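# Stow earphones in chest drawer and close it

## Task

Place the coiled earphones inside the small chest's open drawer, then push the drawer shut, with the chest still standing upright at the end.

## Robot and tools

Robot: two Franka FR3 seven-joint arms, left_arm and right_arm, each carrying a Robotiq 2F-140 two-finger gripper with a wrist camera. The fingers can fold at a hinge: a part held near the fingertips (outer quarter of the pads) gets the commanded squeeze, but one held nearer the palm may be pulled in, held loosely, or squeezed harder than asked. A fingertip pushed onto a surface folds easily unless the gripper is fully closed, so a descent can overshoot with little sign of contact.

Frames: the scene frame has its origin at table-top height midway between the nominal bases, +z up, +x out over the table, left_arm toward +y. Actual bases: left_arm (-0.026, +0.384, +0.017) m, yaw about +0.009 quat z; right_arm (-0.059, -0.449, +0.017) m, quat z -0.029. Each arm's reported hand pose, velocities and targets are in that arm's own base frame; fixed cameras and the table use the scene frame. The gripper's +z points along the fingers, and it opens and closes along its y axis. end_effector_position is the point between the closed pads; fingertips lie about 33 mm beyond it for gaps up to 40 mm, only 9 mm when wide open. Printed positions can be off by a few centimetres.

execute_actions(actions, cameras): actions is a list of actions; each action is a list of up to 15 rows, one per 1/30 s step, and a short action repeats its final row to fill 15 steps (0.5 s). Every row holds 18 numbers in [-1, 1]: left_arm dx, dy, dz, rx, ry, rz, then left gripper position, force_limit, speed, then the same nine for right_arm. The six pose numbers are offsets, not poses: measured along the arm's own base axes, from that arm's Hand target as it stood when the action began (every row counts from that same start, not from the row before). 1.0 equals 0.6 m or 180 degrees; rx, ry, rz form a single rotation vector, turning about the Hand target position. Repeating an offset in a new action moves further. Sending all six zeros re-requests the current Hand target. Images come back only when actions is empty or cameras lists names ("all" for every camera).

move(target, speed, blend, blocking, cameras): target is one 18-number row or a list of up to 15 rows; each arm's six numbers are offsets from its Hand target at the start of the move (all rows from that same origin), same scale as above. The arm follows a straight path; the gripper numbers of the first row go out at once, later rows' gripper numbers when that waypoint is reached and everything is at rest. speed is path top speed in m/s (0.002 to 2, default 0.25), one value or one per waypoint; blend rounds corners, in metres (0 = stop at each). A move lasts at most 10 s. Paths do not avoid obstacles or the other arm. Result adds a move: line (done, off_target, moving, held, fault) and limits (paced = pose clipped, held = steps withheld). blocking=false returns after about 0.5 s while motion continues.

wait(seconds 0 to 10) lets time pass holding commands. stop brakes a running move. zoom_image(camera, region [x0, y0, x1, y1] pixels, at most 504 by 504) enlarges the latest image of cam_high, cam_left_wrist or cam_right_wrist (each 896x504). clear_fault(arm) clears a reported torque or force fault. read_manual gives licence texts. finished_scene(scene) ends the current scene, taking its number; call only once the drawer holds the earphones and is shut.

Gripper numbers: position +1 fully open (140 mm), about -0.8 pads touch, -1 closes until blocked. force_limit sets grip force after a slow close (about 14 N at -1 to 58 N at +1); speed sets closing rate (about 30 mm/s at -1, 250 at +1), and a faster close grips much harder. Both start at +1. To leave a gripper unchanged, resend its last three numbers; a 0 is itself a command. After closing, check object_status: 0 moving, 1 blocked while opening, 2 blocked while closing (likely holding), 3 reached target or pads met. position_measured is in counts: 3 open, 75 about 100 mm, 139 about 60 mm, 200 about 20 mm, 230 pads meeting. To grip harder, raise force_limit and nudge position (-1 to -0.98); to grip softer, reopen and close slowly.

Motion limits: each step the commanded pose is clipped to within 70 mm and 16 degrees of the measured pose; the clipped result becomes the Hand target. The gripper may settle short of it; resend the gap as an offset. A large wrist turn can swing the elbow. An arm blocked by something keeps pushing until commanded back past its gripper.

Results: end_effector_position (m) and quaternion per arm in its base frame, Hand target, Tool commands, joint positions and torques, external joint torques, flange force along gripper axes (includes held weight and some error), step readings for action calls, and Wrist depth: a 7x7 grid of median distances ahead of each wrist camera, rows separated by " / ", "-" for no value. A MOTOR HOT line warns of overheating from holding loads, stretched poses or pushing; an over-temperature brake lasts 30 to 60 s.

Faults: an arm stops on contact torque at a joint limit (85 N m for the four big joints, 11 N m for forearm roll and wrist joints), on 85 N external force (held weight counts), past a joint range, or moving too fast; clear it with clear_fault, releasing the grip first if that holds the arm.

Avoid: dropping the earphones or knocking anything off the table, tipping the chest, slamming the drawer, hard hits on fixed or heavy objects, heavy grips on parts still resting on something, and any contact or squeezing between the two arms or grippers. Loose objects may occasionally be nudged by outside pushes.

Each tool is called after ">>>" by a JSON object that holds its "api" and its "payload".

## Session

>>> {"api": "execute_actions", "payload": {"actions": [], "cameras": ["all"]}}

Scene clock: 0.00 s.
left_arm: end_effector_position=(+0.4274, -0.2475, +0.1376) position_measured=3 object_status=3 end_effector_quat_wxyz=(-0.050, +0.219, +0.922, -0.314) | right_arm: end_effector_position=(+0.5438, +0.0718, +0.1622) position_measured=3 object_status=3 end_effector_quat_wxyz=(-0.026, +0.731, -0.671, +0.122)
Joint positions: left_arm=[-0.414 0.064 0.219 -2.309 -0.761 2.078 2.325] | right_arm=[0.131 -0.061 0.062 -2.365 -0.262 2.475 0.299]
Joint velocities: within noise
Joint torques (N m): no reading
External joint torques (N m): no reading
Flange force (N): no reading
Wrist depth (mm): cam_left_wrist=[594 476 371 304 258 223 196 / 749 531 400 325 272 235 204 / 820 594 439 349 289 245 214 / 968 118 471 373 308 137 217 / - 109 507 408 327 137 96 / - 217 256 373 352 295 101 / - 222 253 339 384 310 -] | cam_right_wrist=[347 331 314 300 287 274 263 / 359 342 324 310 296 282 270 / 374 355 335 319 303 290 278 / 386 124 347 329 314 138 283 / - 114 360 341 322 138 101 / - 391 373 351 334 320 96 / - 408 374 364 345 330 -]
Hand target: left_arm +0.4274, -0.2475, +0.1376; -0.050, +0.219, +0.922, -0.314 | right_arm +0.5438, +0.0718, +0.1622; -0.026, +0.731, -0.671, +0.122
Tool commands: left_gripper/position=+1.0 left_gripper/force_limit=+1.0 left_gripper/speed=+1.0 right_gripper/position=+1.0 right_gripper/force_limit=+1.0 right_gripper/speed=+1.0

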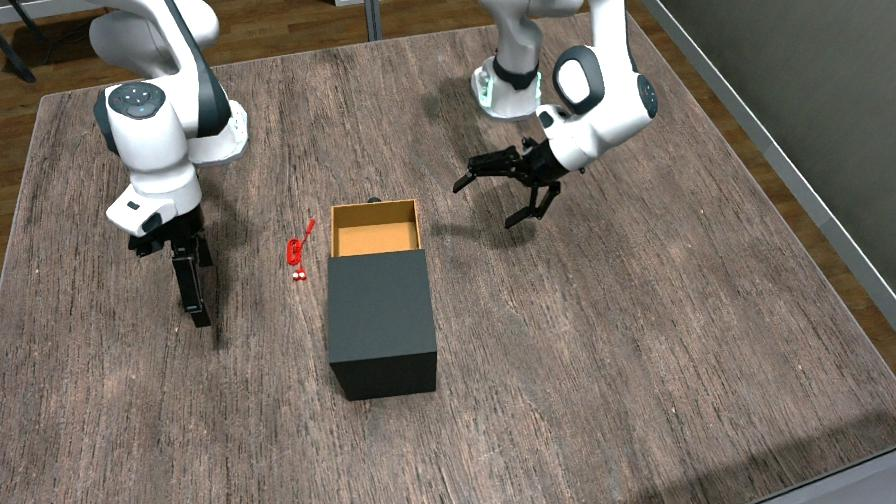

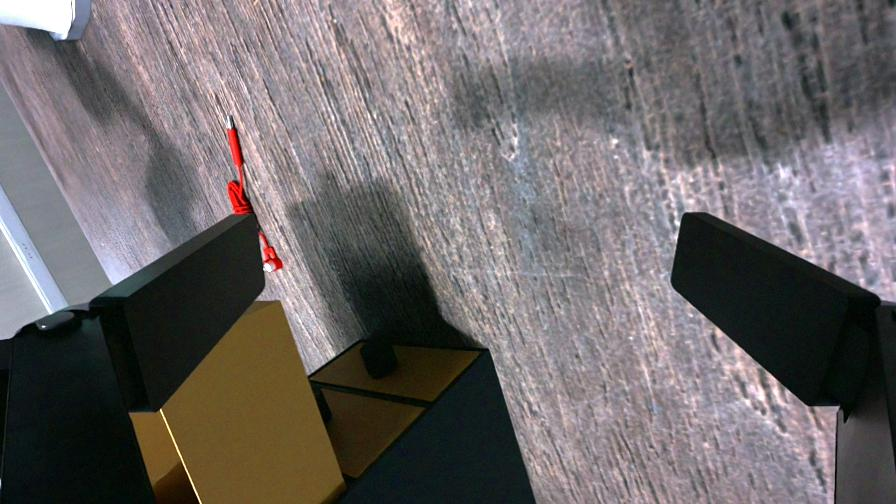

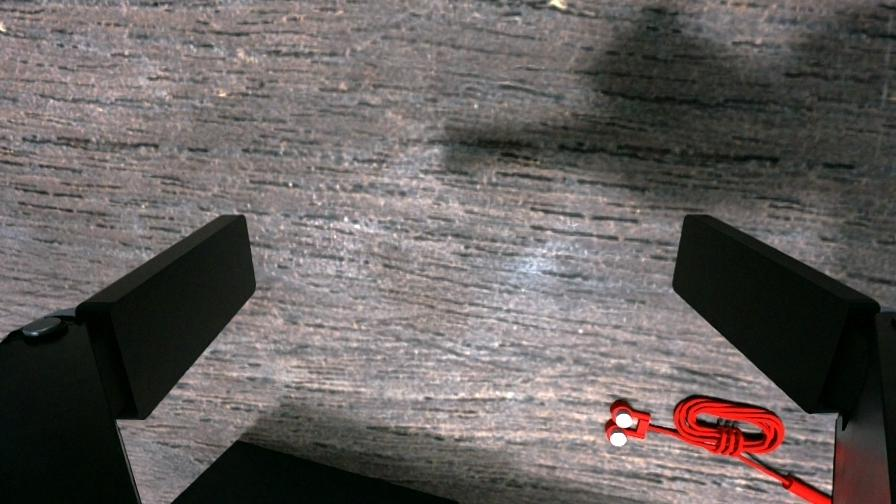

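>>> {"api": "zoom_image", "payload": {"camera": "cam_high", "region": [260, 170, 460, 410]}}

>>> {"api": "zoom_image", "payload": {"camera": "cam_left_wrist", "region": [100, 200, 500, 504]}}

>>> {"api": "zoom_image", "payload": {"camera": "cam_right_wrist", "region": [496, 304, 896, 504]}}

Scaled by 2.100 from the camera's 896x504 image, which has a finer 1280x720 frame.

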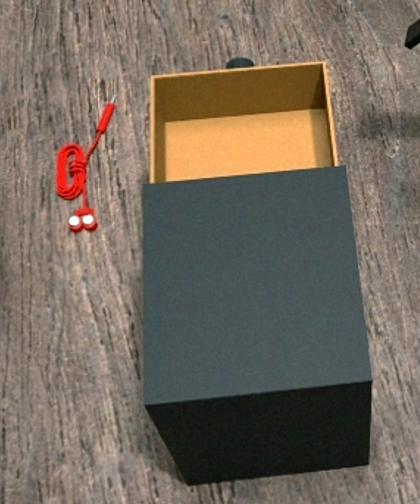

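Scaled by 1.260 from the camera's 896x504 image, which has a finer 1280x720 frame.

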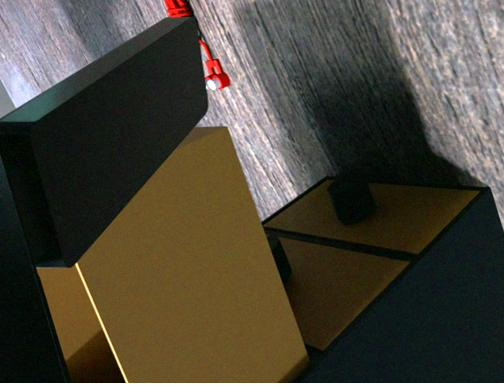

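Scaled by 1.260 from the camera's 896x504 image, which has a finer 1280x720 frame.

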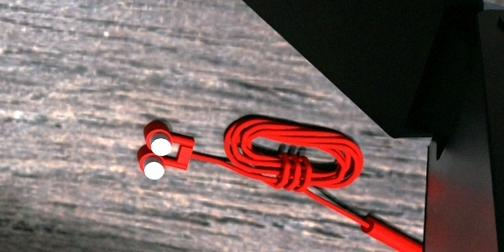

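>>> {"api": "move", "payload": {"target": [0,0,0,0,0,0,1,1,1, -0.3897,0.2187,0.03,0.0875,0.0187,-0.5242,0.17,1,0], "speed": 0.3, "cameras": ["all"]}}

Scene clock: 13.33 s.
left_arm: end_effector_position=(+0.4274, -0.2475, +0.1376) position_measured=3 object_status=3 end_effector_quat_wxyz=(-0.050, +0.219, +0.922, -0.314) | right_arm: end_effector_position=(+0.3102, +0.2026, +0.1796) position_measured=108 object_status=3 end_effector_quat_wxyz=(+0.000, -0.005, +1.000, +0.000)
Joint positions: left_arm=[-0.414 0.064 0.219 -2.309 -0.761 2.078 2.325] | right_arm=[-0.018 -0.596 0.583 -2.668 0.371 2.121 1.841]
Joint velocities: left_arm=[within noise] | right_arm=[0.001 0 0 0 0 -0.001 0.005]
Joint torques (N m): left_arm=[0.7 -28.62 0.3 20.88 0.05 1.1 -0.07] | right_arm=[-0.21 -8.66 -7.48 24.09 1.26 2.14 0.25]
External joint torques (N m): left_arm=[0.85 1.32 0.04 0.31 0.06 0.13 0] | right_arm=[-0.27 -1.02 0.41 1.52 0.54 -0.3 0.25]
Flange force (N): left_arm=[-4.1 3.3 0.8] | right_arm=[0.5 2.1 -4.2]
Wrist depth (mm): cam_left_wrist=[593 472 371 303 259 222 196 / 749 528 402 323 272 234 205 / 799 597 439 347 289 246 214 / 953 118 485 375 307 136 217 / - 109 501 404 331 137 96 / - 217 256 375 351 295 - / - 221 254 338 382 310 -] | cam_right_wrist=[298 299 302 302 304 306 307 / 313 314 316 318 320 320 322 / 329 331 333 335 337 340 340 / 349 347 144 352 167 354 359 / - 88 368 373 372 88 88 / - - 395 398 401 - - / - - 424 426 424 - -]
Hand target: left_arm +0.4274, -0.2475, +0.1376; -0.050, +0.219, +0.922, -0.314 | right_arm +0.3100, +0.2030, +0.1802; +0.000, -0.001, +1.000, +0.001
Off the commanded pose: left_arm 0.000 m, 0 deg | right_arm 0.001 m, 0 deg.
move: done

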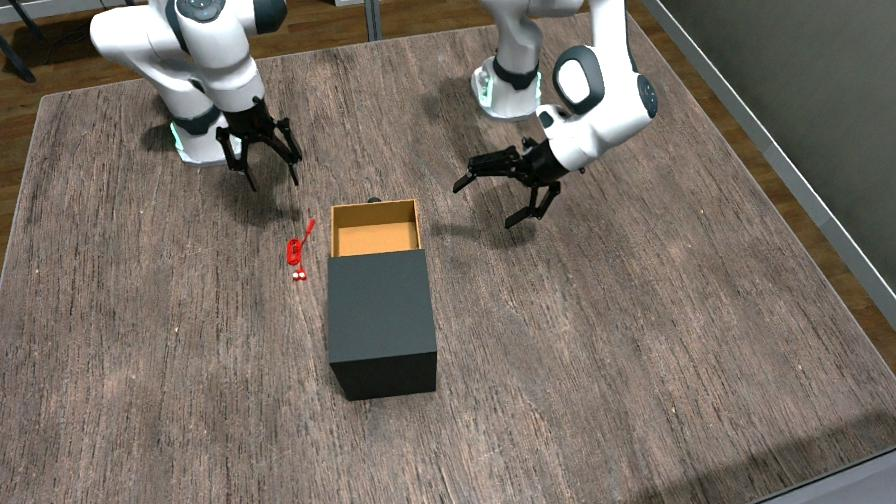

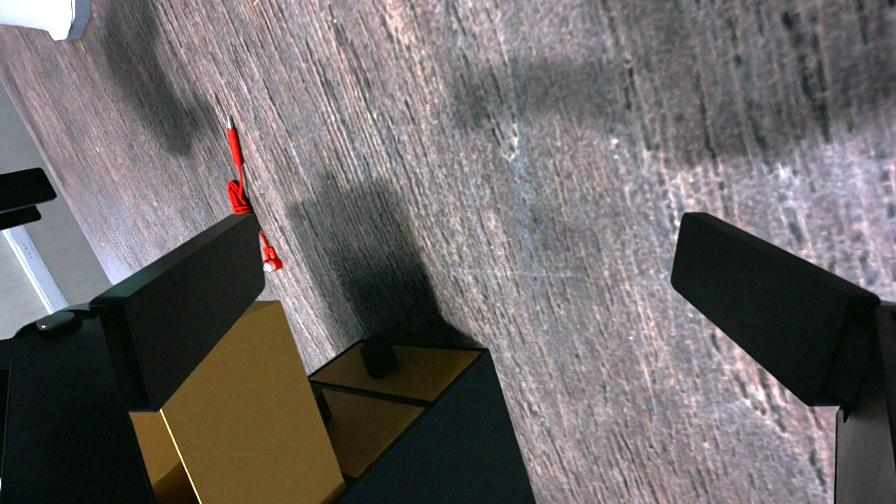

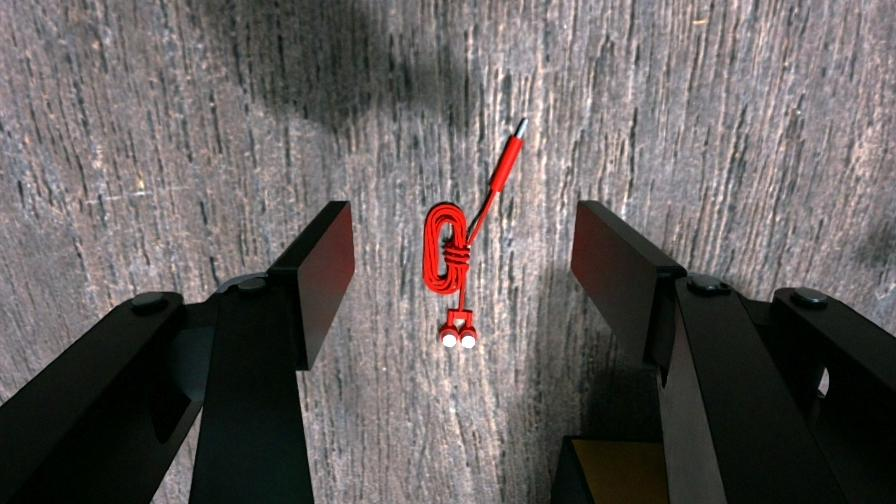

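>>> {"api": "zoom_image", "payload": {"camera": "cam_right_wrist", "region": [390, 100, 550, 360]}}

Scaled by 1.938 from the camera's 896x504 image, which has a finer 1280x720 frame.

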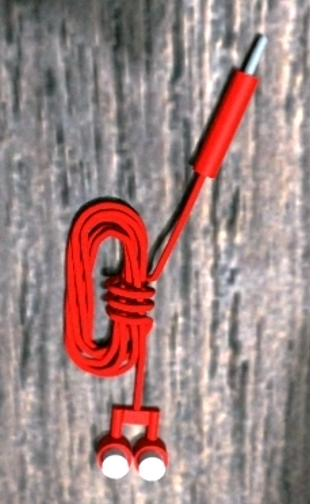

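>>> {"api": "move", "payload": {"target": [0,0,0,0,0,0,1,1,1, 0.11,-0.0067,-0.175,0,0,0,0.17,1,0], "speed": 0.25, "cameras": ["cam_right_wrist"]}}

Scene clock: 18.80 s.
left_arm: end_effector_position=(+0.4274, -0.2475, +0.1376) position_measured=3 object_status=3 end_effector_quat_wxyz=(-0.050, +0.219, +0.922, -0.314) | right_arm: end_effector_position=(+0.3750, +0.1985, +0.0751) position_measured=108 object_status=3 end_effector_quat_wxyz=(-0.001, -0.003, +1.000, +0.001)
Joint positions: left_arm=[-0.414 0.064 0.219 -2.309 -0.761 2.078 2.325] | right_arm=[-0.224 -0.156 0.73 -2.63 0.179 2.505 1.92]
Joint velocities: left_arm=[within noise] | right_arm=[0 0 0 0 0.001 0.002 0.006]
Joint torques (N m): left_arm=[0.59 -28.7 0.36 20.88 0.06 1.09 -0.05] | right_arm=[-0.21 -15.75 -2.19 21.31 0.37 2.74 0.07]
External joint torques (N m): left_arm=[0.65 1.3 0 0.27 0.07 0.1 0.01] | right_arm=[-0.26 0.13 0.51 1.57 -0.13 0.32 0.07]
Flange force (N): left_arm=[-4.0 3.1 0.9] | right_arm=[-5.8 3.5 1.6]
Wrist depth (mm): cam_left_wrist=[616 476 371 303 261 222 196 / 740 528 400 325 270 233 204 / 826 596 439 348 289 246 214 / 371 118 473 375 306 137 218 / - 109 504 402 327 137 96 / - 216 256 377 353 296 - / - 221 268 337 381 311 -] | cam_right_wrist=[203 203 205 206 207 208 209 / 213 214 216 216 218 219 220 / 224 225 227 228 229 231 232 / 236 235 233 244 236 242 245 / - 88 251 255 254 88 88 / - - 270 271 272 - - / - - 288 290 291 - -]
Hand target: left_arm +0.4274, -0.2475, +0.1376; -0.050, +0.219, +0.922, -0.314 | right_arm +0.3760, +0.1990, +0.0752; +0.000, -0.001, +1.000, +0.001
Off the commanded pose: left_arm 0.000 m, 0 deg | right_arm 0.001 m, 0 deg.
move: done
Images, in order (width x height): cam_right_wrist 896x504.

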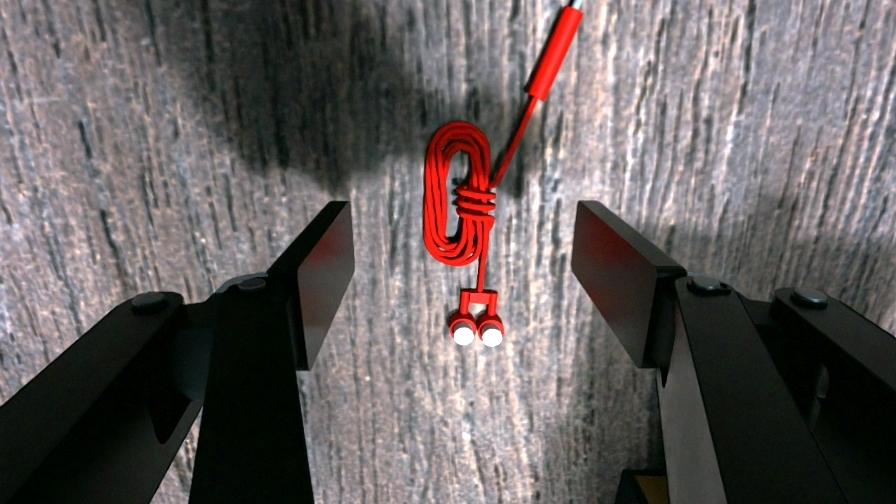

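>>> {"api": "move", "payload": {"target": [0,0,0,0,0,0,1,1,1, -0.0015,0.0017,-0.0975,0,0,0,0.17,1,0], "speed": 0.15, "cameras": ["cam_right_wrist"]}}

Scene clock: 22.30 s.
left_arm: end_effector_position=(+0.4274, -0.2475, +0.1376) position_measured=3 object_status=3 end_effector_quat_wxyz=(-0.050, +0.219, +0.922, -0.314) | right_arm: end_effector_position=(+0.3742, +0.1993, +0.0166) position_measured=108 object_status=3 end_effector_quat_wxyz=(-0.001, -0.003, +1.000, +0.000)
Joint positions: left_arm=[-0.414 0.064 0.219 -2.309 -0.761 2.078 2.325] | right_arm=[-0.253 0.055 0.727 -2.651 -0.081 2.689 2.11]
Joint velocities: left_arm=[within noise] | right_arm=[0 0.001 -0.001 -0.002 0 0 0.006]
Joint torques (N m): left_arm=[0.6 -28.67 0.33 20.93 0.05 1.08 -0.05] | right_arm=[1 -19.2 0.8 18.37 0.24 2.74 0.21]
External joint torques (N m): left_arm=[0.57 1.29 -0.1 0.37 0.05 0.08 0.01] | right_arm=[1.06 0.09 -0.12 1.41 -0.14 0.32 0.21]
Flange force (N): left_arm=[-4.3 3.0 0.9] | right_arm=[-4.7 4.5 3.7]
Wrist depth (mm): cam_left_wrist=[593 476 369 303 260 223 196 / 753 527 400 322 272 234 204 / 823 590 441 347 289 246 214 / 375 118 476 378 308 137 218 / - 109 504 406 327 137 96 / - 211 345 375 353 295 - / - 221 270 337 382 310 -] | cam_right_wrist=[150 150 151 152 153 153 155 / 157 158 159 159 160 161 162 / 166 166 167 164 169 170 171 / 175 175 172 177 174 178 181 / - 88 185 188 187 88 88 / - - 199 197 201 - - / - - 212 213 215 - -]
Hand target: left_arm +0.4274, -0.2475, +0.1376; -0.050, +0.219, +0.922, -0.314 | right_arm +0.3751, +0.2000, +0.0167; +0.000, -0.001, +1.000, +0.001
Off the commanded pose: left_arm 0.000 m, 0 deg | right_arm 0.001 m, 0 deg.
move: done
Images, in order (width x height): cam_right_wrist 896x504.

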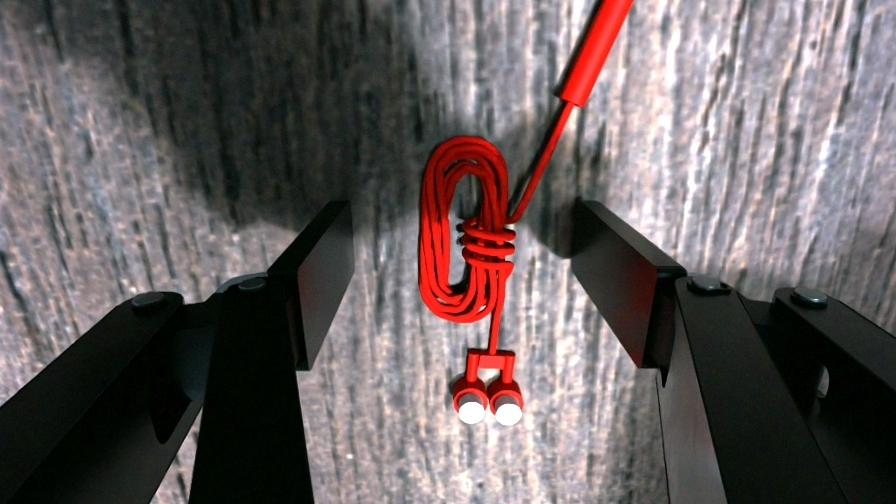

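>>> {"api": "move", "payload": {"target": [[0,0,0,0,0,0,1,1,1, 0,0.0035,-0.0012,0,0,0,0.17,-0.5,-1],[0,0,0,0,0,0,1,1,1, 0,0.0035,-0.0012,0,0,0,-1,-0.5,-1]], "speed": 0.1, "cameras": ["cam_right_wrist"]}}

Scene clock: 26.67 s.
left_arm: end_effector_position=(+0.4274, -0.2475, +0.1376) position_measured=3 object_status=3 end_effector_quat_wxyz=(-0.050, +0.219, +0.922, -0.314) | right_arm: end_effector_position=(+0.3758, +0.2004, +0.0166) position_measured=215 object_status=0 end_effector_quat_wxyz=(+0.000, -0.001, +1.000, +0.000)
Joint positions: left_arm=[-0.414 0.064 0.219 -2.309 -0.761 2.078 2.325] | right_arm=[-0.25 0.06 0.724 -2.646 -0.092 2.69 2.125]
Joint velocities: left_arm=[within noise] | right_arm=[0.004 0.002 0 0 -0.001 0.003 0]
Joint torques (N m): left_arm=[0.66 -28.67 0.29 20.97 0.05 1.09 -0.05] | right_arm=[1.41 -18.78 1.58 17.64 0.51 2.7 0.14]
External joint torques (N m): left_arm=[0.72 1.26 -0.06 0.4 0.06 0.11 0.01] | right_arm=[1.39 0.72 0.49 0.68 0.13 0.27 0.14]
Flange force (N): left_arm=[-4.3 3.1 0.8] | right_arm=[-2.3 4.2 3.2]
Wrist depth (mm): cam_left_wrist=[593 475 370 303 259 223 195 / 755 529 406 322 272 234 204 / 826 594 441 349 288 246 214 / 383 118 471 376 306 137 217 / - 110 504 404 327 137 96 / - 211 255 373 353 296 - / - 216 261 338 381 309 -] | cam_right_wrist=[150 150 151 151 153 153 154 / 157 158 159 159 160 161 162 / 166 166 167 164 169 170 170 / 175 176 175 124 177 179 180 / 185 184 - 88 94 187 192 / 195 - - - 70 - 202 / - - - - - 72 -]
Hand target: left_arm +0.4274, -0.2475, +0.1376; -0.050, +0.219, +0.922, -0.314 | right_arm +0.3751, +0.2021, +0.0160; +0.000, -0.001, +1.000, +0.001
Off the commanded pose: left_arm 0.000 m, 0 deg | right_arm 0.002 m, 0 deg.
move: done
Images, in order (width x height): cam_right_wrist 896x504.

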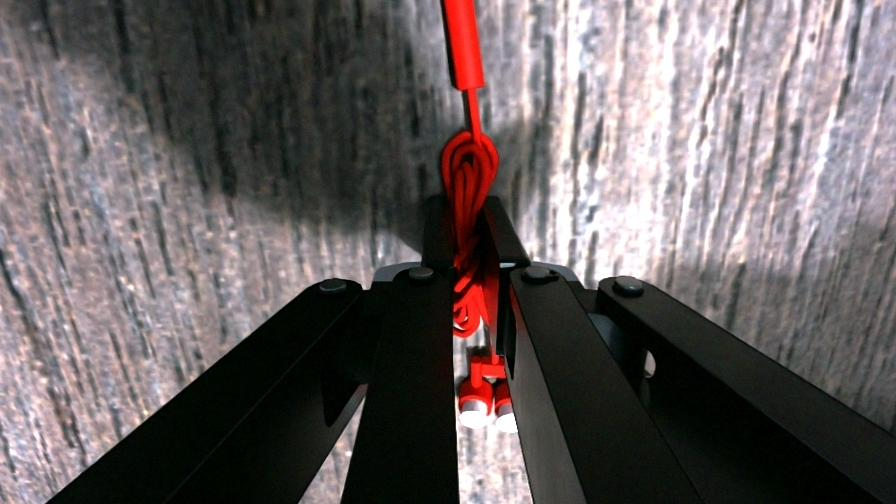

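>>> {"api": "wait", "payload": {"seconds": 0.7, "cameras": []}}

>>> {"api": "zoom_image", "payload": {"camera": "cam_right_wrist", "region": [380, 0, 580, 460]}}

Scene clock: 27.70 s.
left_arm: end_effector_position=(+0.4274, -0.2475, +0.1376) position_measured=3 object_status=3 end_effector_quat_wxyz=(-0.050, +0.219, +0.922, -0.314) | right_arm: end_effector_position=(+0.3758, +0.2005, +0.0166) position_measured=215 object_status=2 end_effector_quat_wxyz=(+0.000, -0.001, +1.000, +0.000)
Joint positions: left_arm=[-0.414 0.064 0.219 -2.309 -0.761 2.078 2.325] | right_arm=[-0.25 0.06 0.724 -2.646 -0.092 2.69 2.125]
Joint torques (N m): left_arm=[0.63 -28.68 0.3 20.9 0.05 1.09 -0.03] | right_arm=[1.23 -18.82 1.53 17.66 0.53 2.78 0.15]
External joint torques (N m): left_arm=[0.69 1.33 -0.06 0.23 0.06 0.09 0.03] | right_arm=[1.23 0.65 0.46 0.71 0.15 0.34 0.15]
Flange force (N): left_arm=[-3.9 3.1 1.0] | right_arm=[-2.2 4.0 3.1]
Wrist depth (mm): cam_left_wrist=[601 476 369 304 259 222 195 / 749 532 400 324 273 233 204 / 852 594 437 349 287 246 213 / 895 118 482 378 307 137 217 / - 109 503 406 328 137 96 / - 217 257 371 354 295 - / - 221 253 350 382 311 -] | cam_right_wrist=[149 150 151 151 152 153 154 / 157 158 159 160 160 161 162 / 166 166 167 164 169 170 170 / 175 176 175 123 176 180 181 / 186 184 - 88 94 187 192 / 194 - - - 70 - 202 / - - - - - 72 -]
Hand target: left_arm +0.4274, -0.2475, +0.1376; -0.050, +0.219, +0.922, -0.314 | right_arm +0.3751, +0.2021, +0.0160; +0.000, -0.001, +1.000, +0.001
Tool commands: left_gripper/position=+1.0 left_gripper/force_limit=+1.0 left_gripper/speed=+1.0 right_gripper/position=-1.0 right_gripper/force_limit=-0.5 right_gripper/speed=-1.0
Off the commanded pose: left_arm 0.000 m, 0 deg | right_arm 0.002 m, 0 deg.
wait: 0.70 s; at rest from the start
No camera images: "cameras" was empty.

Scaled by 1.096 from the camera's 896x504 image, which has a finer 1280x720 frame.
This view is cut from an older image: the scene may have changed since it was taken.

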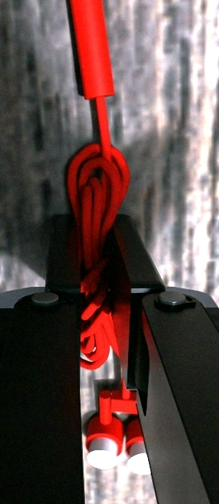

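>>> {"api": "move", "payload": {"target": [0,0,0,0,0,0,1,1,1, 0,0,0.2,0,0,0,-1,-0.5,-1], "speed": 0.12, "cameras": ["all"]}}

Scene clock: 29.93 s.
left_arm: end_effector_position=(+0.4274, -0.2475, +0.1376) position_measured=3 object_status=3 end_effector_quat_wxyz=(-0.050, +0.219, +0.922, -0.314) | right_arm: end_effector_position=(+0.3756, +0.2022, +0.1357) position_measured=215 object_status=2 end_effector_quat_wxyz=(+0.001, +0.003, +1.000, +0.001)
Joint positions: left_arm=[-0.414 0.064 0.219 -2.309 -0.761 2.078 2.325] | right_arm=[-0.137 -0.302 0.636 -2.573 0.243 2.314 1.887]
Joint velocities: left_arm=[within noise] | right_arm=[0.001 0.001 0 0.001 -0.001 -0.002 -0.005]
Joint torques (N m): left_arm=[0.68 -28.72 0.34 20.92 0.05 1.08 -0.07] | right_arm=[0.97 -15.29 -5.15 23.08 0.82 2.12 -0.24]
External joint torques (N m): left_arm=[0.66 1.25 -0.09 0.31 0.05 0.08 -0.01] | right_arm=[0.99 -0.68 -0.28 1.3 0.2 -0.31 -0.24]
Flange force (N): left_arm=[-4.0 2.9 0.8] | right_arm=[1.2 0.0 -4.9]
Wrist depth (mm): cam_left_wrist=[599 476 371 303 259 223 196 / 751 526 402 323 271 233 204 / 818 594 440 349 290 245 214 / 412 118 483 376 308 137 218 / - 109 510 401 329 137 96 / - 217 256 371 352 294 - / - 222 252 337 382 308 -] | cam_right_wrist=[257 259 260 259 264 264 265 / 271 271 272 275 276 278 279 / 284 286 287 285 291 293 295 / 301 303 304 123 304 310 312 / 319 315 - 88 94 325 333 / 334 - - - 70 - 347 / - - - - - 72 -]
Hand target: left_arm +0.4274, -0.2475, +0.1376; -0.050, +0.219, +0.922, -0.314 | right_arm +0.3751, +0.2021, +0.1360; +0.000, -0.001, +1.000, +0.001
Off the commanded pose: left_arm 0.000 m, 0 deg | right_arm 0.001 m, 0 deg.
move: done

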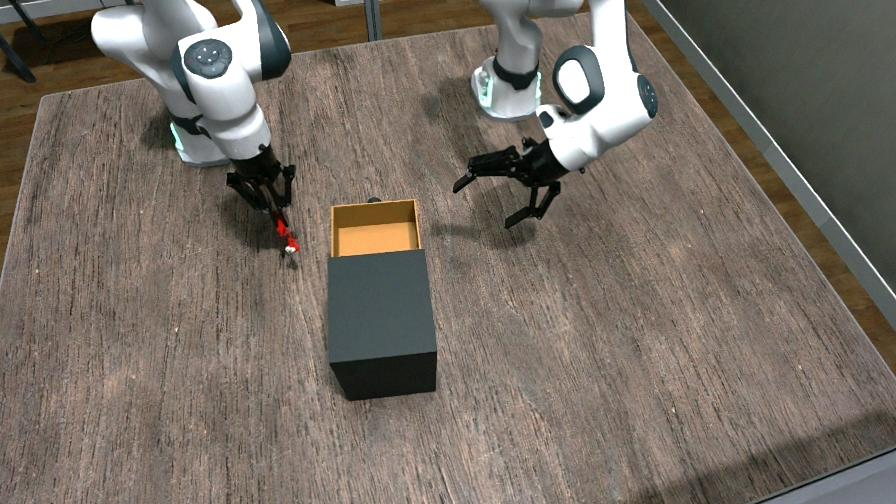

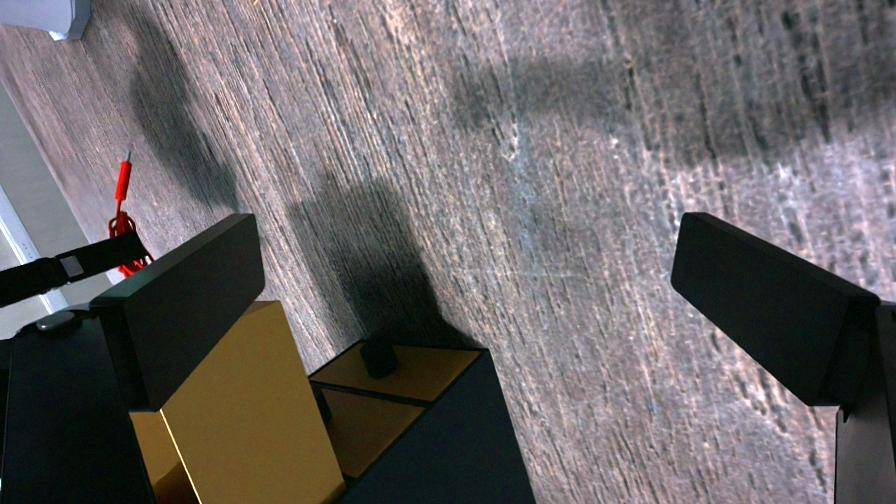

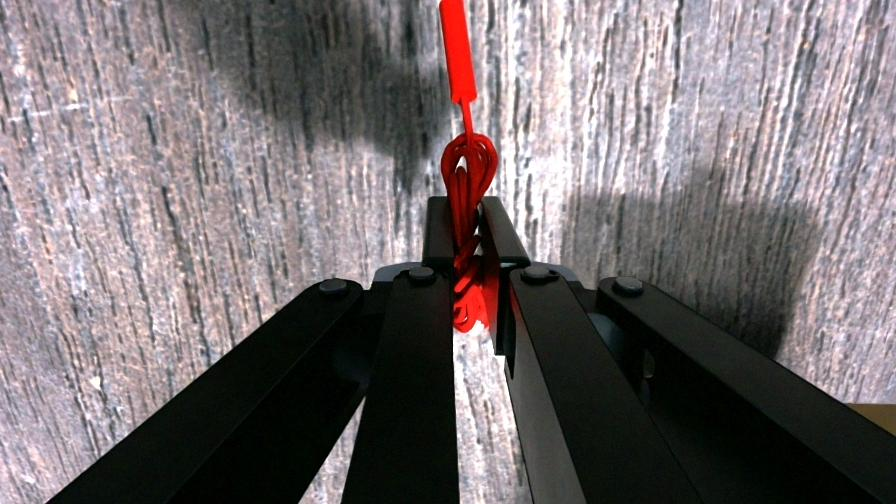

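>>> {"api": "move", "payload": {"target": [[0,0,0,0,0,0,1,1,1, 0,0,0.3,0,0,0,-1,-0.5,-1],[0,0,0,0,0,0,1,1,1, 0.075,0.27,0.34,0,0,0,-1,-0.5,-1]], "speed": 0.2, "blend": [0.05, 0], "cameras": ["all"]}}

Scene clock: 34.40 s.
left_arm: end_effector_position=(+0.4274, -0.2475, +0.1376) position_measured=3 object_status=3 end_effector_quat_wxyz=(-0.050, +0.219, +0.922, -0.314) | right_arm: end_effector_position=(+0.4205, +0.3641, +0.3401) position_measured=215 object_status=2 end_effector_quat_wxyz=(+0.000, -0.003, +1.000, +0.002)
Joint positions: left_arm=[-0.414 0.064 0.219 -2.309 -0.761 2.078 2.325] | right_arm=[-0.138 -0.038 0.835 -1.789 0.031 1.766 2.255]
Joint velocities: left_arm=[within noise] | right_arm=[0.001 0.001 -0.001 -0.001 0 -0.001 0.007]
Joint torques (N m): left_arm=[0.62 -28.65 0.34 20.93 0.03 1.08 -0.06] | right_arm=[0.39 -19.74 -0.24 26.46 0.76 2.19 0.19]
External joint torques (N m): left_arm=[0.84 1.33 0.14 0.27 0.04 0.1 0] | right_arm=[0.35 -0.01 0.66 1.89 -0.12 -0.26 0.19]
Flange force (N): left_arm=[-4.0 3.4 0.7] | right_arm=[-6.1 6.9 -5.6]
Wrist depth (mm): cam_left_wrist=[600 473 370 302 260 223 196 / 746 526 401 322 271 233 205 / 843 589 437 348 288 246 214 / 946 118 482 375 305 137 219 / - 109 501 398 329 137 96 / - 217 256 377 353 296 - / - 222 253 337 382 312 -] | cam_right_wrist=[444 445 448 449 452 456 453 / 464 466 469 470 475 477 474 / 489 490 495 274 490 504 281 / 516 519 517 123 308 532 535 / 546 542 - 88 94 558 570 / 573 - - - 70 - 602 / - - - - - 72 -]
Hand target: left_arm +0.4274, -0.2475, +0.1376; -0.050, +0.219, +0.922, -0.314 | right_arm +0.4201, +0.3641, +0.3400; +0.000, -0.001, +1.000, +0.001
Off the commanded pose: left_arm 0.000 m, 0 deg | right_arm 0.000 m, 0 deg.
move: done

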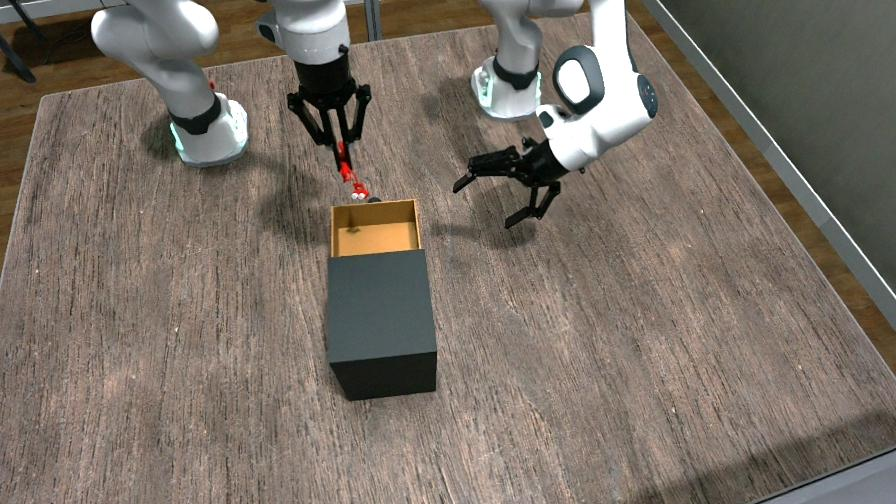

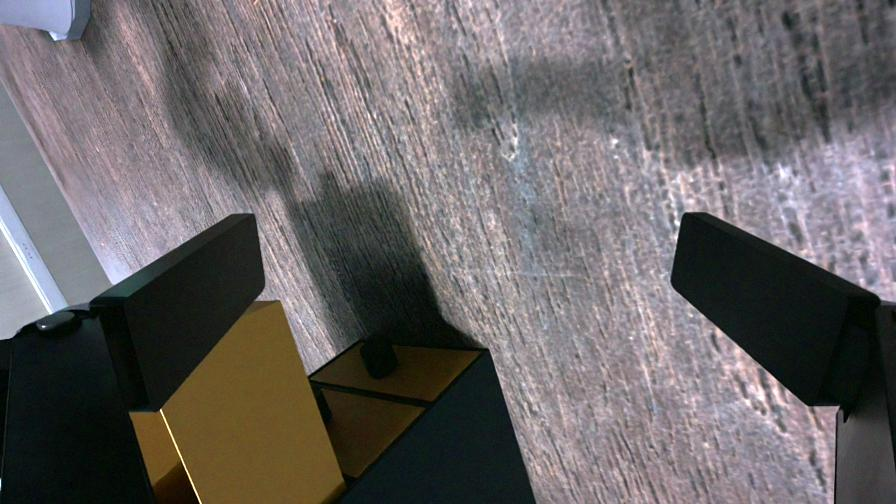

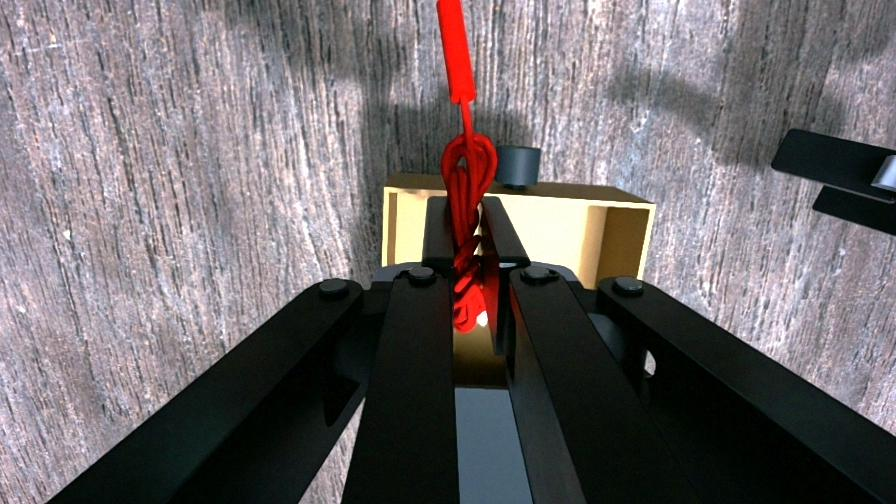

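>>> {"api": "move", "payload": {"target": [0,0,0,0,0,0,1,1,1, 0.15,0.063,-0.02,0,0,0.25,-1,-0.5,-1], "speed": 0.2, "cameras": ["all"]}}

Scene clock: 40.13 s.
left_arm: end_effector_position=(+0.4274, -0.2475, +0.1376) position_measured=3 object_status=3 end_effector_quat_wxyz=(-0.050, +0.219, +0.922, -0.314) | right_arm: end_effector_position=(+0.5099, +0.4025, +0.3280) position_measured=215 object_status=2 end_effector_quat_wxyz=(+0.000, -0.380, +0.925, +0.001)
Joint positions: left_arm=[-0.414 0.064 0.219 -2.309 -0.761 2.078 2.325] | right_arm=[-0.06 0.433 0.945 -1.391 -0.346 1.652 1.659]
Joint velocities: left_arm=[within noise] | right_arm=[0 0.001 -0.001 0 0.001 0 -0.005]
Joint torques (N m): left_arm=[0.64 -28.72 0.32 20.94 0.05 1.09 -0.04] | right_arm=[0.14 -34.19 11.11 24.51 0.71 2.17 -0.18]
External joint torques (N m): left_arm=[0.61 1.15 -0.12 0.38 0.06 0.09 0.03] | right_arm=[0.05 0.02 0.54 1.73 -0.13 -0.26 -0.18]
Flange force (N): left_arm=[-4.0 2.8 0.8] | right_arm=[-9.9 -1.1 -6.0]
Wrist depth (mm): cam_left_wrist=[607 476 369 303 259 222 196 / 746 527 402 323 273 234 203 / 852 589 442 347 289 246 214 / 942 118 482 376 307 137 218 / - 109 497 404 329 137 96 / - 216 263 367 351 295 - / - 222 252 338 379 311 -] | cam_right_wrist=[427 431 434 298 432 440 440 / 449 452 305 298 309 462 465 / 472 469 310 311 319 489 490 / 501 253 252 123 317 514 510 / 517 261 - 88 94 535 265 / 560 - - - 70 - 250 / - - - - - 72 -]
Hand target: left_arm +0.4274, -0.2475, +0.1376; -0.050, +0.219, +0.922, -0.314 | right_arm +0.5101, +0.4019, +0.3280; +0.000, -0.383, +0.924, +0.001
Off the commanded pose: left_arm 0.000 m, 0 deg | right_arm 0.001 m, 0 deg.
move: done

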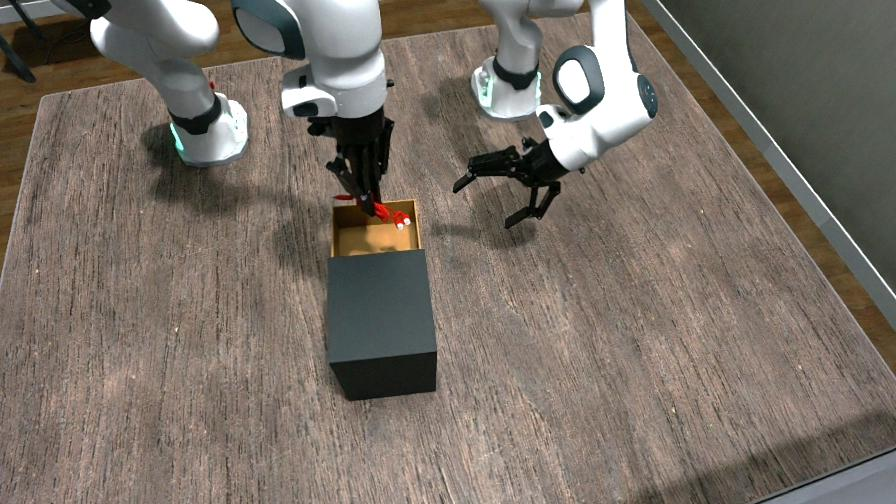

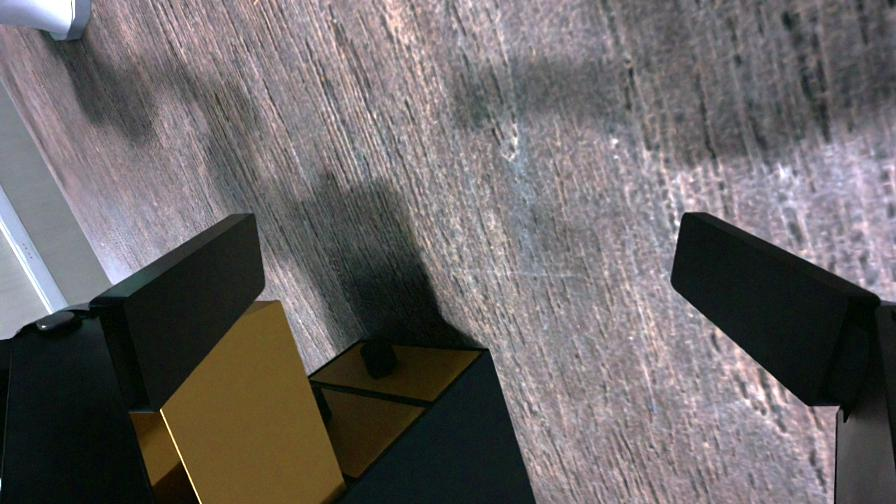

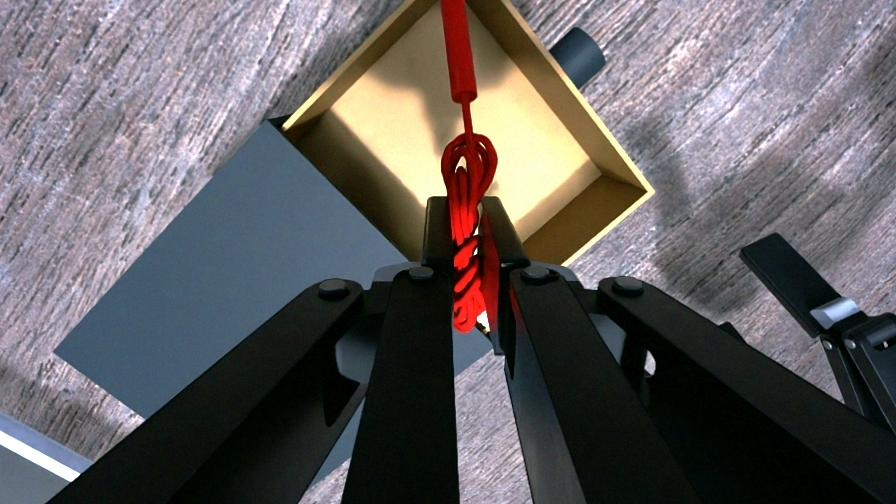

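>>> {"api": "move", "payload": {"target": [[0,0,0,0,0,0,1,1,1, -0.0265,0.0,-0.06,0,0,0,-1,-0.5,-1],[0,0,0,0,0,0,1,1,1, -0.0265,0.0,-0.24,0,0,0,-1,-0.5,-1]], "speed": 0.15, "blend": [0.01,0], "cameras": ["all"]}}

Scene clock: 45.87 s.
left_arm: end_effector_position=(+0.4274, -0.2475, +0.1376) position_measured=3 object_status=3 end_effector_quat_wxyz=(-0.050, +0.219, +0.922, -0.314) | right_arm: end_effector_position=(+0.4931, +0.4013, +0.1832) position_measured=215 object_status=2 end_effector_quat_wxyz=(-0.003, -0.386, +0.922, +0.001)
Joint positions: left_arm=[-0.414 0.064 0.219 -2.309 -0.761 2.078 2.325] | right_arm=[-0.108 0.451 0.915 -1.751 -0.386 2.004 1.704]
Joint velocities: left_arm=[within noise] | right_arm=[0 0.001 -0.001 0 0 0.005 0.007]
Joint torques (N m): left_arm=[0.64 -28.65 0.25 21.01 0.06 1.09 -0.08] | right_arm=[1.08 -33.83 11.55 23.67 0.69 2.76 0.21]
External joint torques (N m): left_arm=[0.69 1.33 -0.1 0.41 0.07 0.1 -0.02] | right_arm=[1.03 -0.91 0.05 1.15 -0.08 0.34 0.21]
Flange force (N): left_arm=[-4.5 3.1 0.9] | right_arm=[-4.9 1.2 -1.2]
Wrist depth (mm): cam_left_wrist=[596 471 370 302 259 222 196 / 751 527 399 322 272 234 205 / 840 594 440 347 288 246 214 / 908 118 481 374 308 136 218 / - 109 505 402 329 137 96 / - 216 255 372 351 294 - / - 221 251 337 383 311 -] | cam_right_wrist=[298 292 155 157 119 301 307 / 310 113 164 166 159 125 324 / - 162 171 171 177 333 342 / - 176 179 123 184 167 360 / 105 182 - 88 94 147 378 / - - - - 70 - 406 / - - - - - 72 -]
Hand target: left_arm +0.4274, -0.2475, +0.1376; -0.050, +0.219, +0.922, -0.314 | right_arm +0.4942, +0.4019, +0.1840; +0.000, -0.383, +0.924, +0.001
Off the commanded pose: left_arm 0.000 m, 0 deg | right_arm 0.001 m, 0 deg.
move: done

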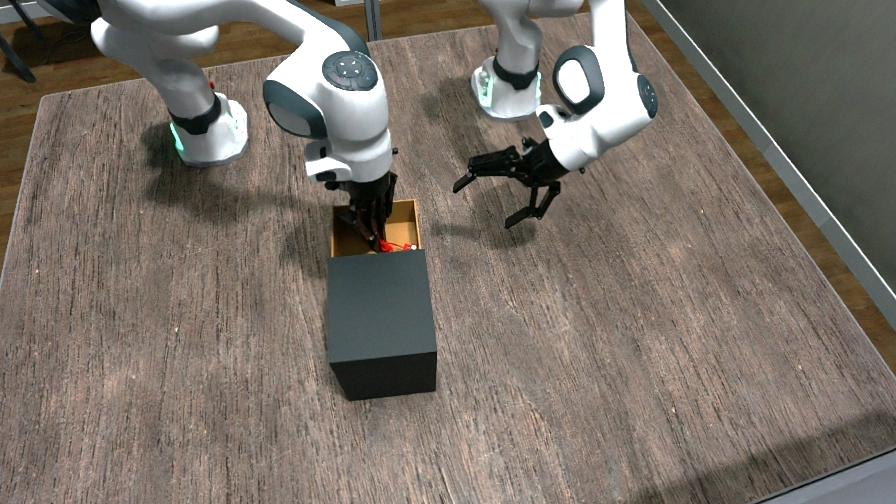

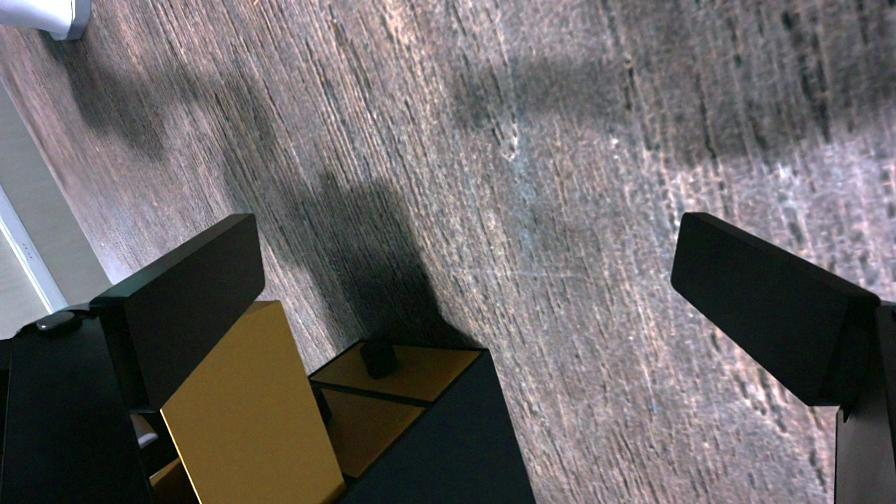

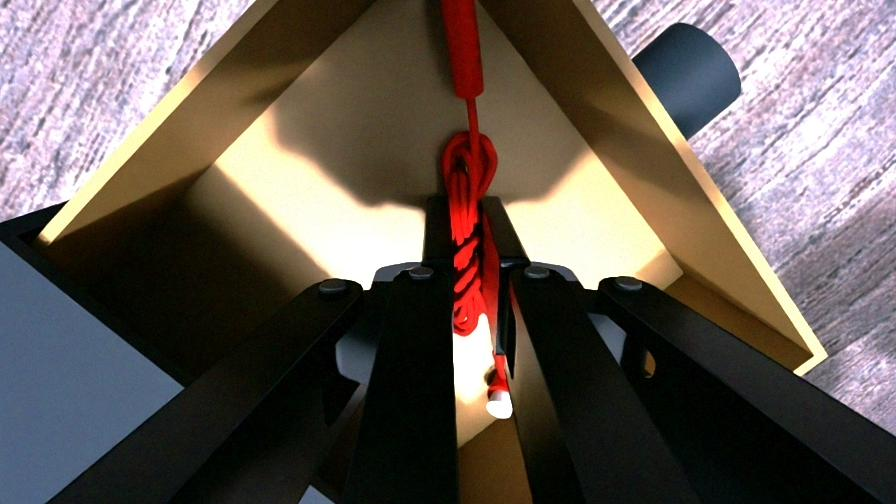

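>>> {"api": "move", "payload": {"target": [0,0,0,0,0,0,1,1,1, 0,0,-0.004,0,0,0,-0.25,-0.5,-1], "speed": 0.1, "cameras": ["cam_right_wrist"]}}

Scene clock: 54.93 s.
left_arm: end_effector_position=(+0.4274, -0.2475, +0.1376) position_measured=3 object_status=3 end_effector_quat_wxyz=(-0.050, +0.219, +0.922, -0.314) | right_arm: end_effector_position=(+0.4938, +0.4016, +0.1819) position_measured=160 object_status=0 end_effector_quat_wxyz=(-0.001, -0.385, +0.923, +0.001)
Joint positions: left_arm=[-0.414 0.064 0.219 -2.309 -0.761 2.078 2.325] | right_arm=[-0.105 0.451 0.911 -1.754 -0.387 2.011 1.707]
Joint torques (N m): left_arm=[0.63 -28.69 0.36 20.9 0.04 1.1 -0.09] | right_arm=[0.91 -33.51 11.22 23.24 0.84 2.72 0.17]
External joint torques (N m): left_arm=[0.66 1.28 -0.02 0.3 0.05 0.1 -0.03] | right_arm=[1.04 -0.62 -0.08 0.7 0.09 0.3 0.17]
Flange force (N): left_arm=[-4.1 3.0 0.9] | right_arm=[-3.7 1.2 -0.5]
Wrist depth (mm): cam_left_wrist=[597 473 370 304 259 223 195 / 749 528 400 321 271 234 203 / 829 590 438 349 288 246 215 / 935 118 485 374 307 137 217 / - 109 515 408 328 137 96 / - 219 254 371 354 295 - / - 223 252 336 382 311 -] | cam_right_wrist=[296 292 151 156 117 298 306 / 308 112 162 165 161 120 322 / - 166 169 168 175 151 340 / - 175 175 174 180 151 359 / - 78 94 191 126 90 377 / - 77 - 201 186 - - / - - - 206 - - -]
Hand target: left_arm +0.4274, -0.2475, +0.1376; -0.050, +0.219, +0.922, -0.314 | right_arm +0.4942, +0.4019, +0.1816; +0.000, -0.383, +0.924, +0.001
Off the commanded pose: left_arm 0.000 m, 0 deg | right_arm 0.001 m, 0 deg.
move: done
Images, in order (width x height): cam_right_wrist 896x504.

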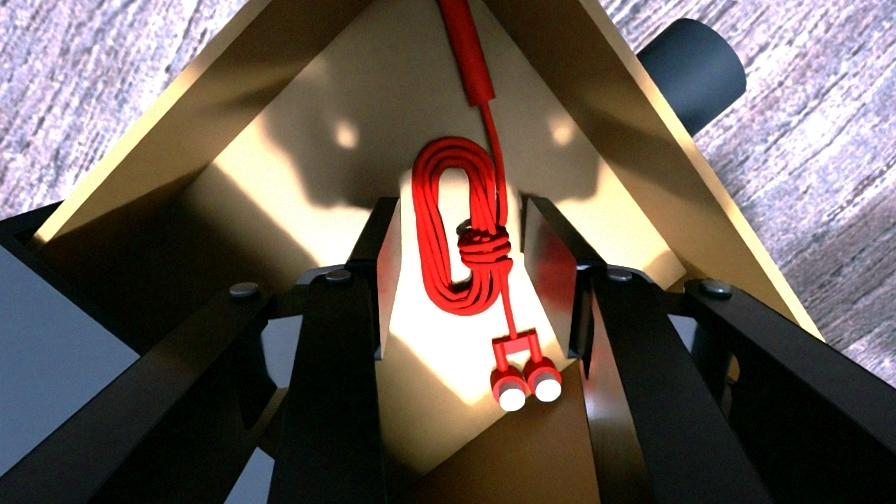

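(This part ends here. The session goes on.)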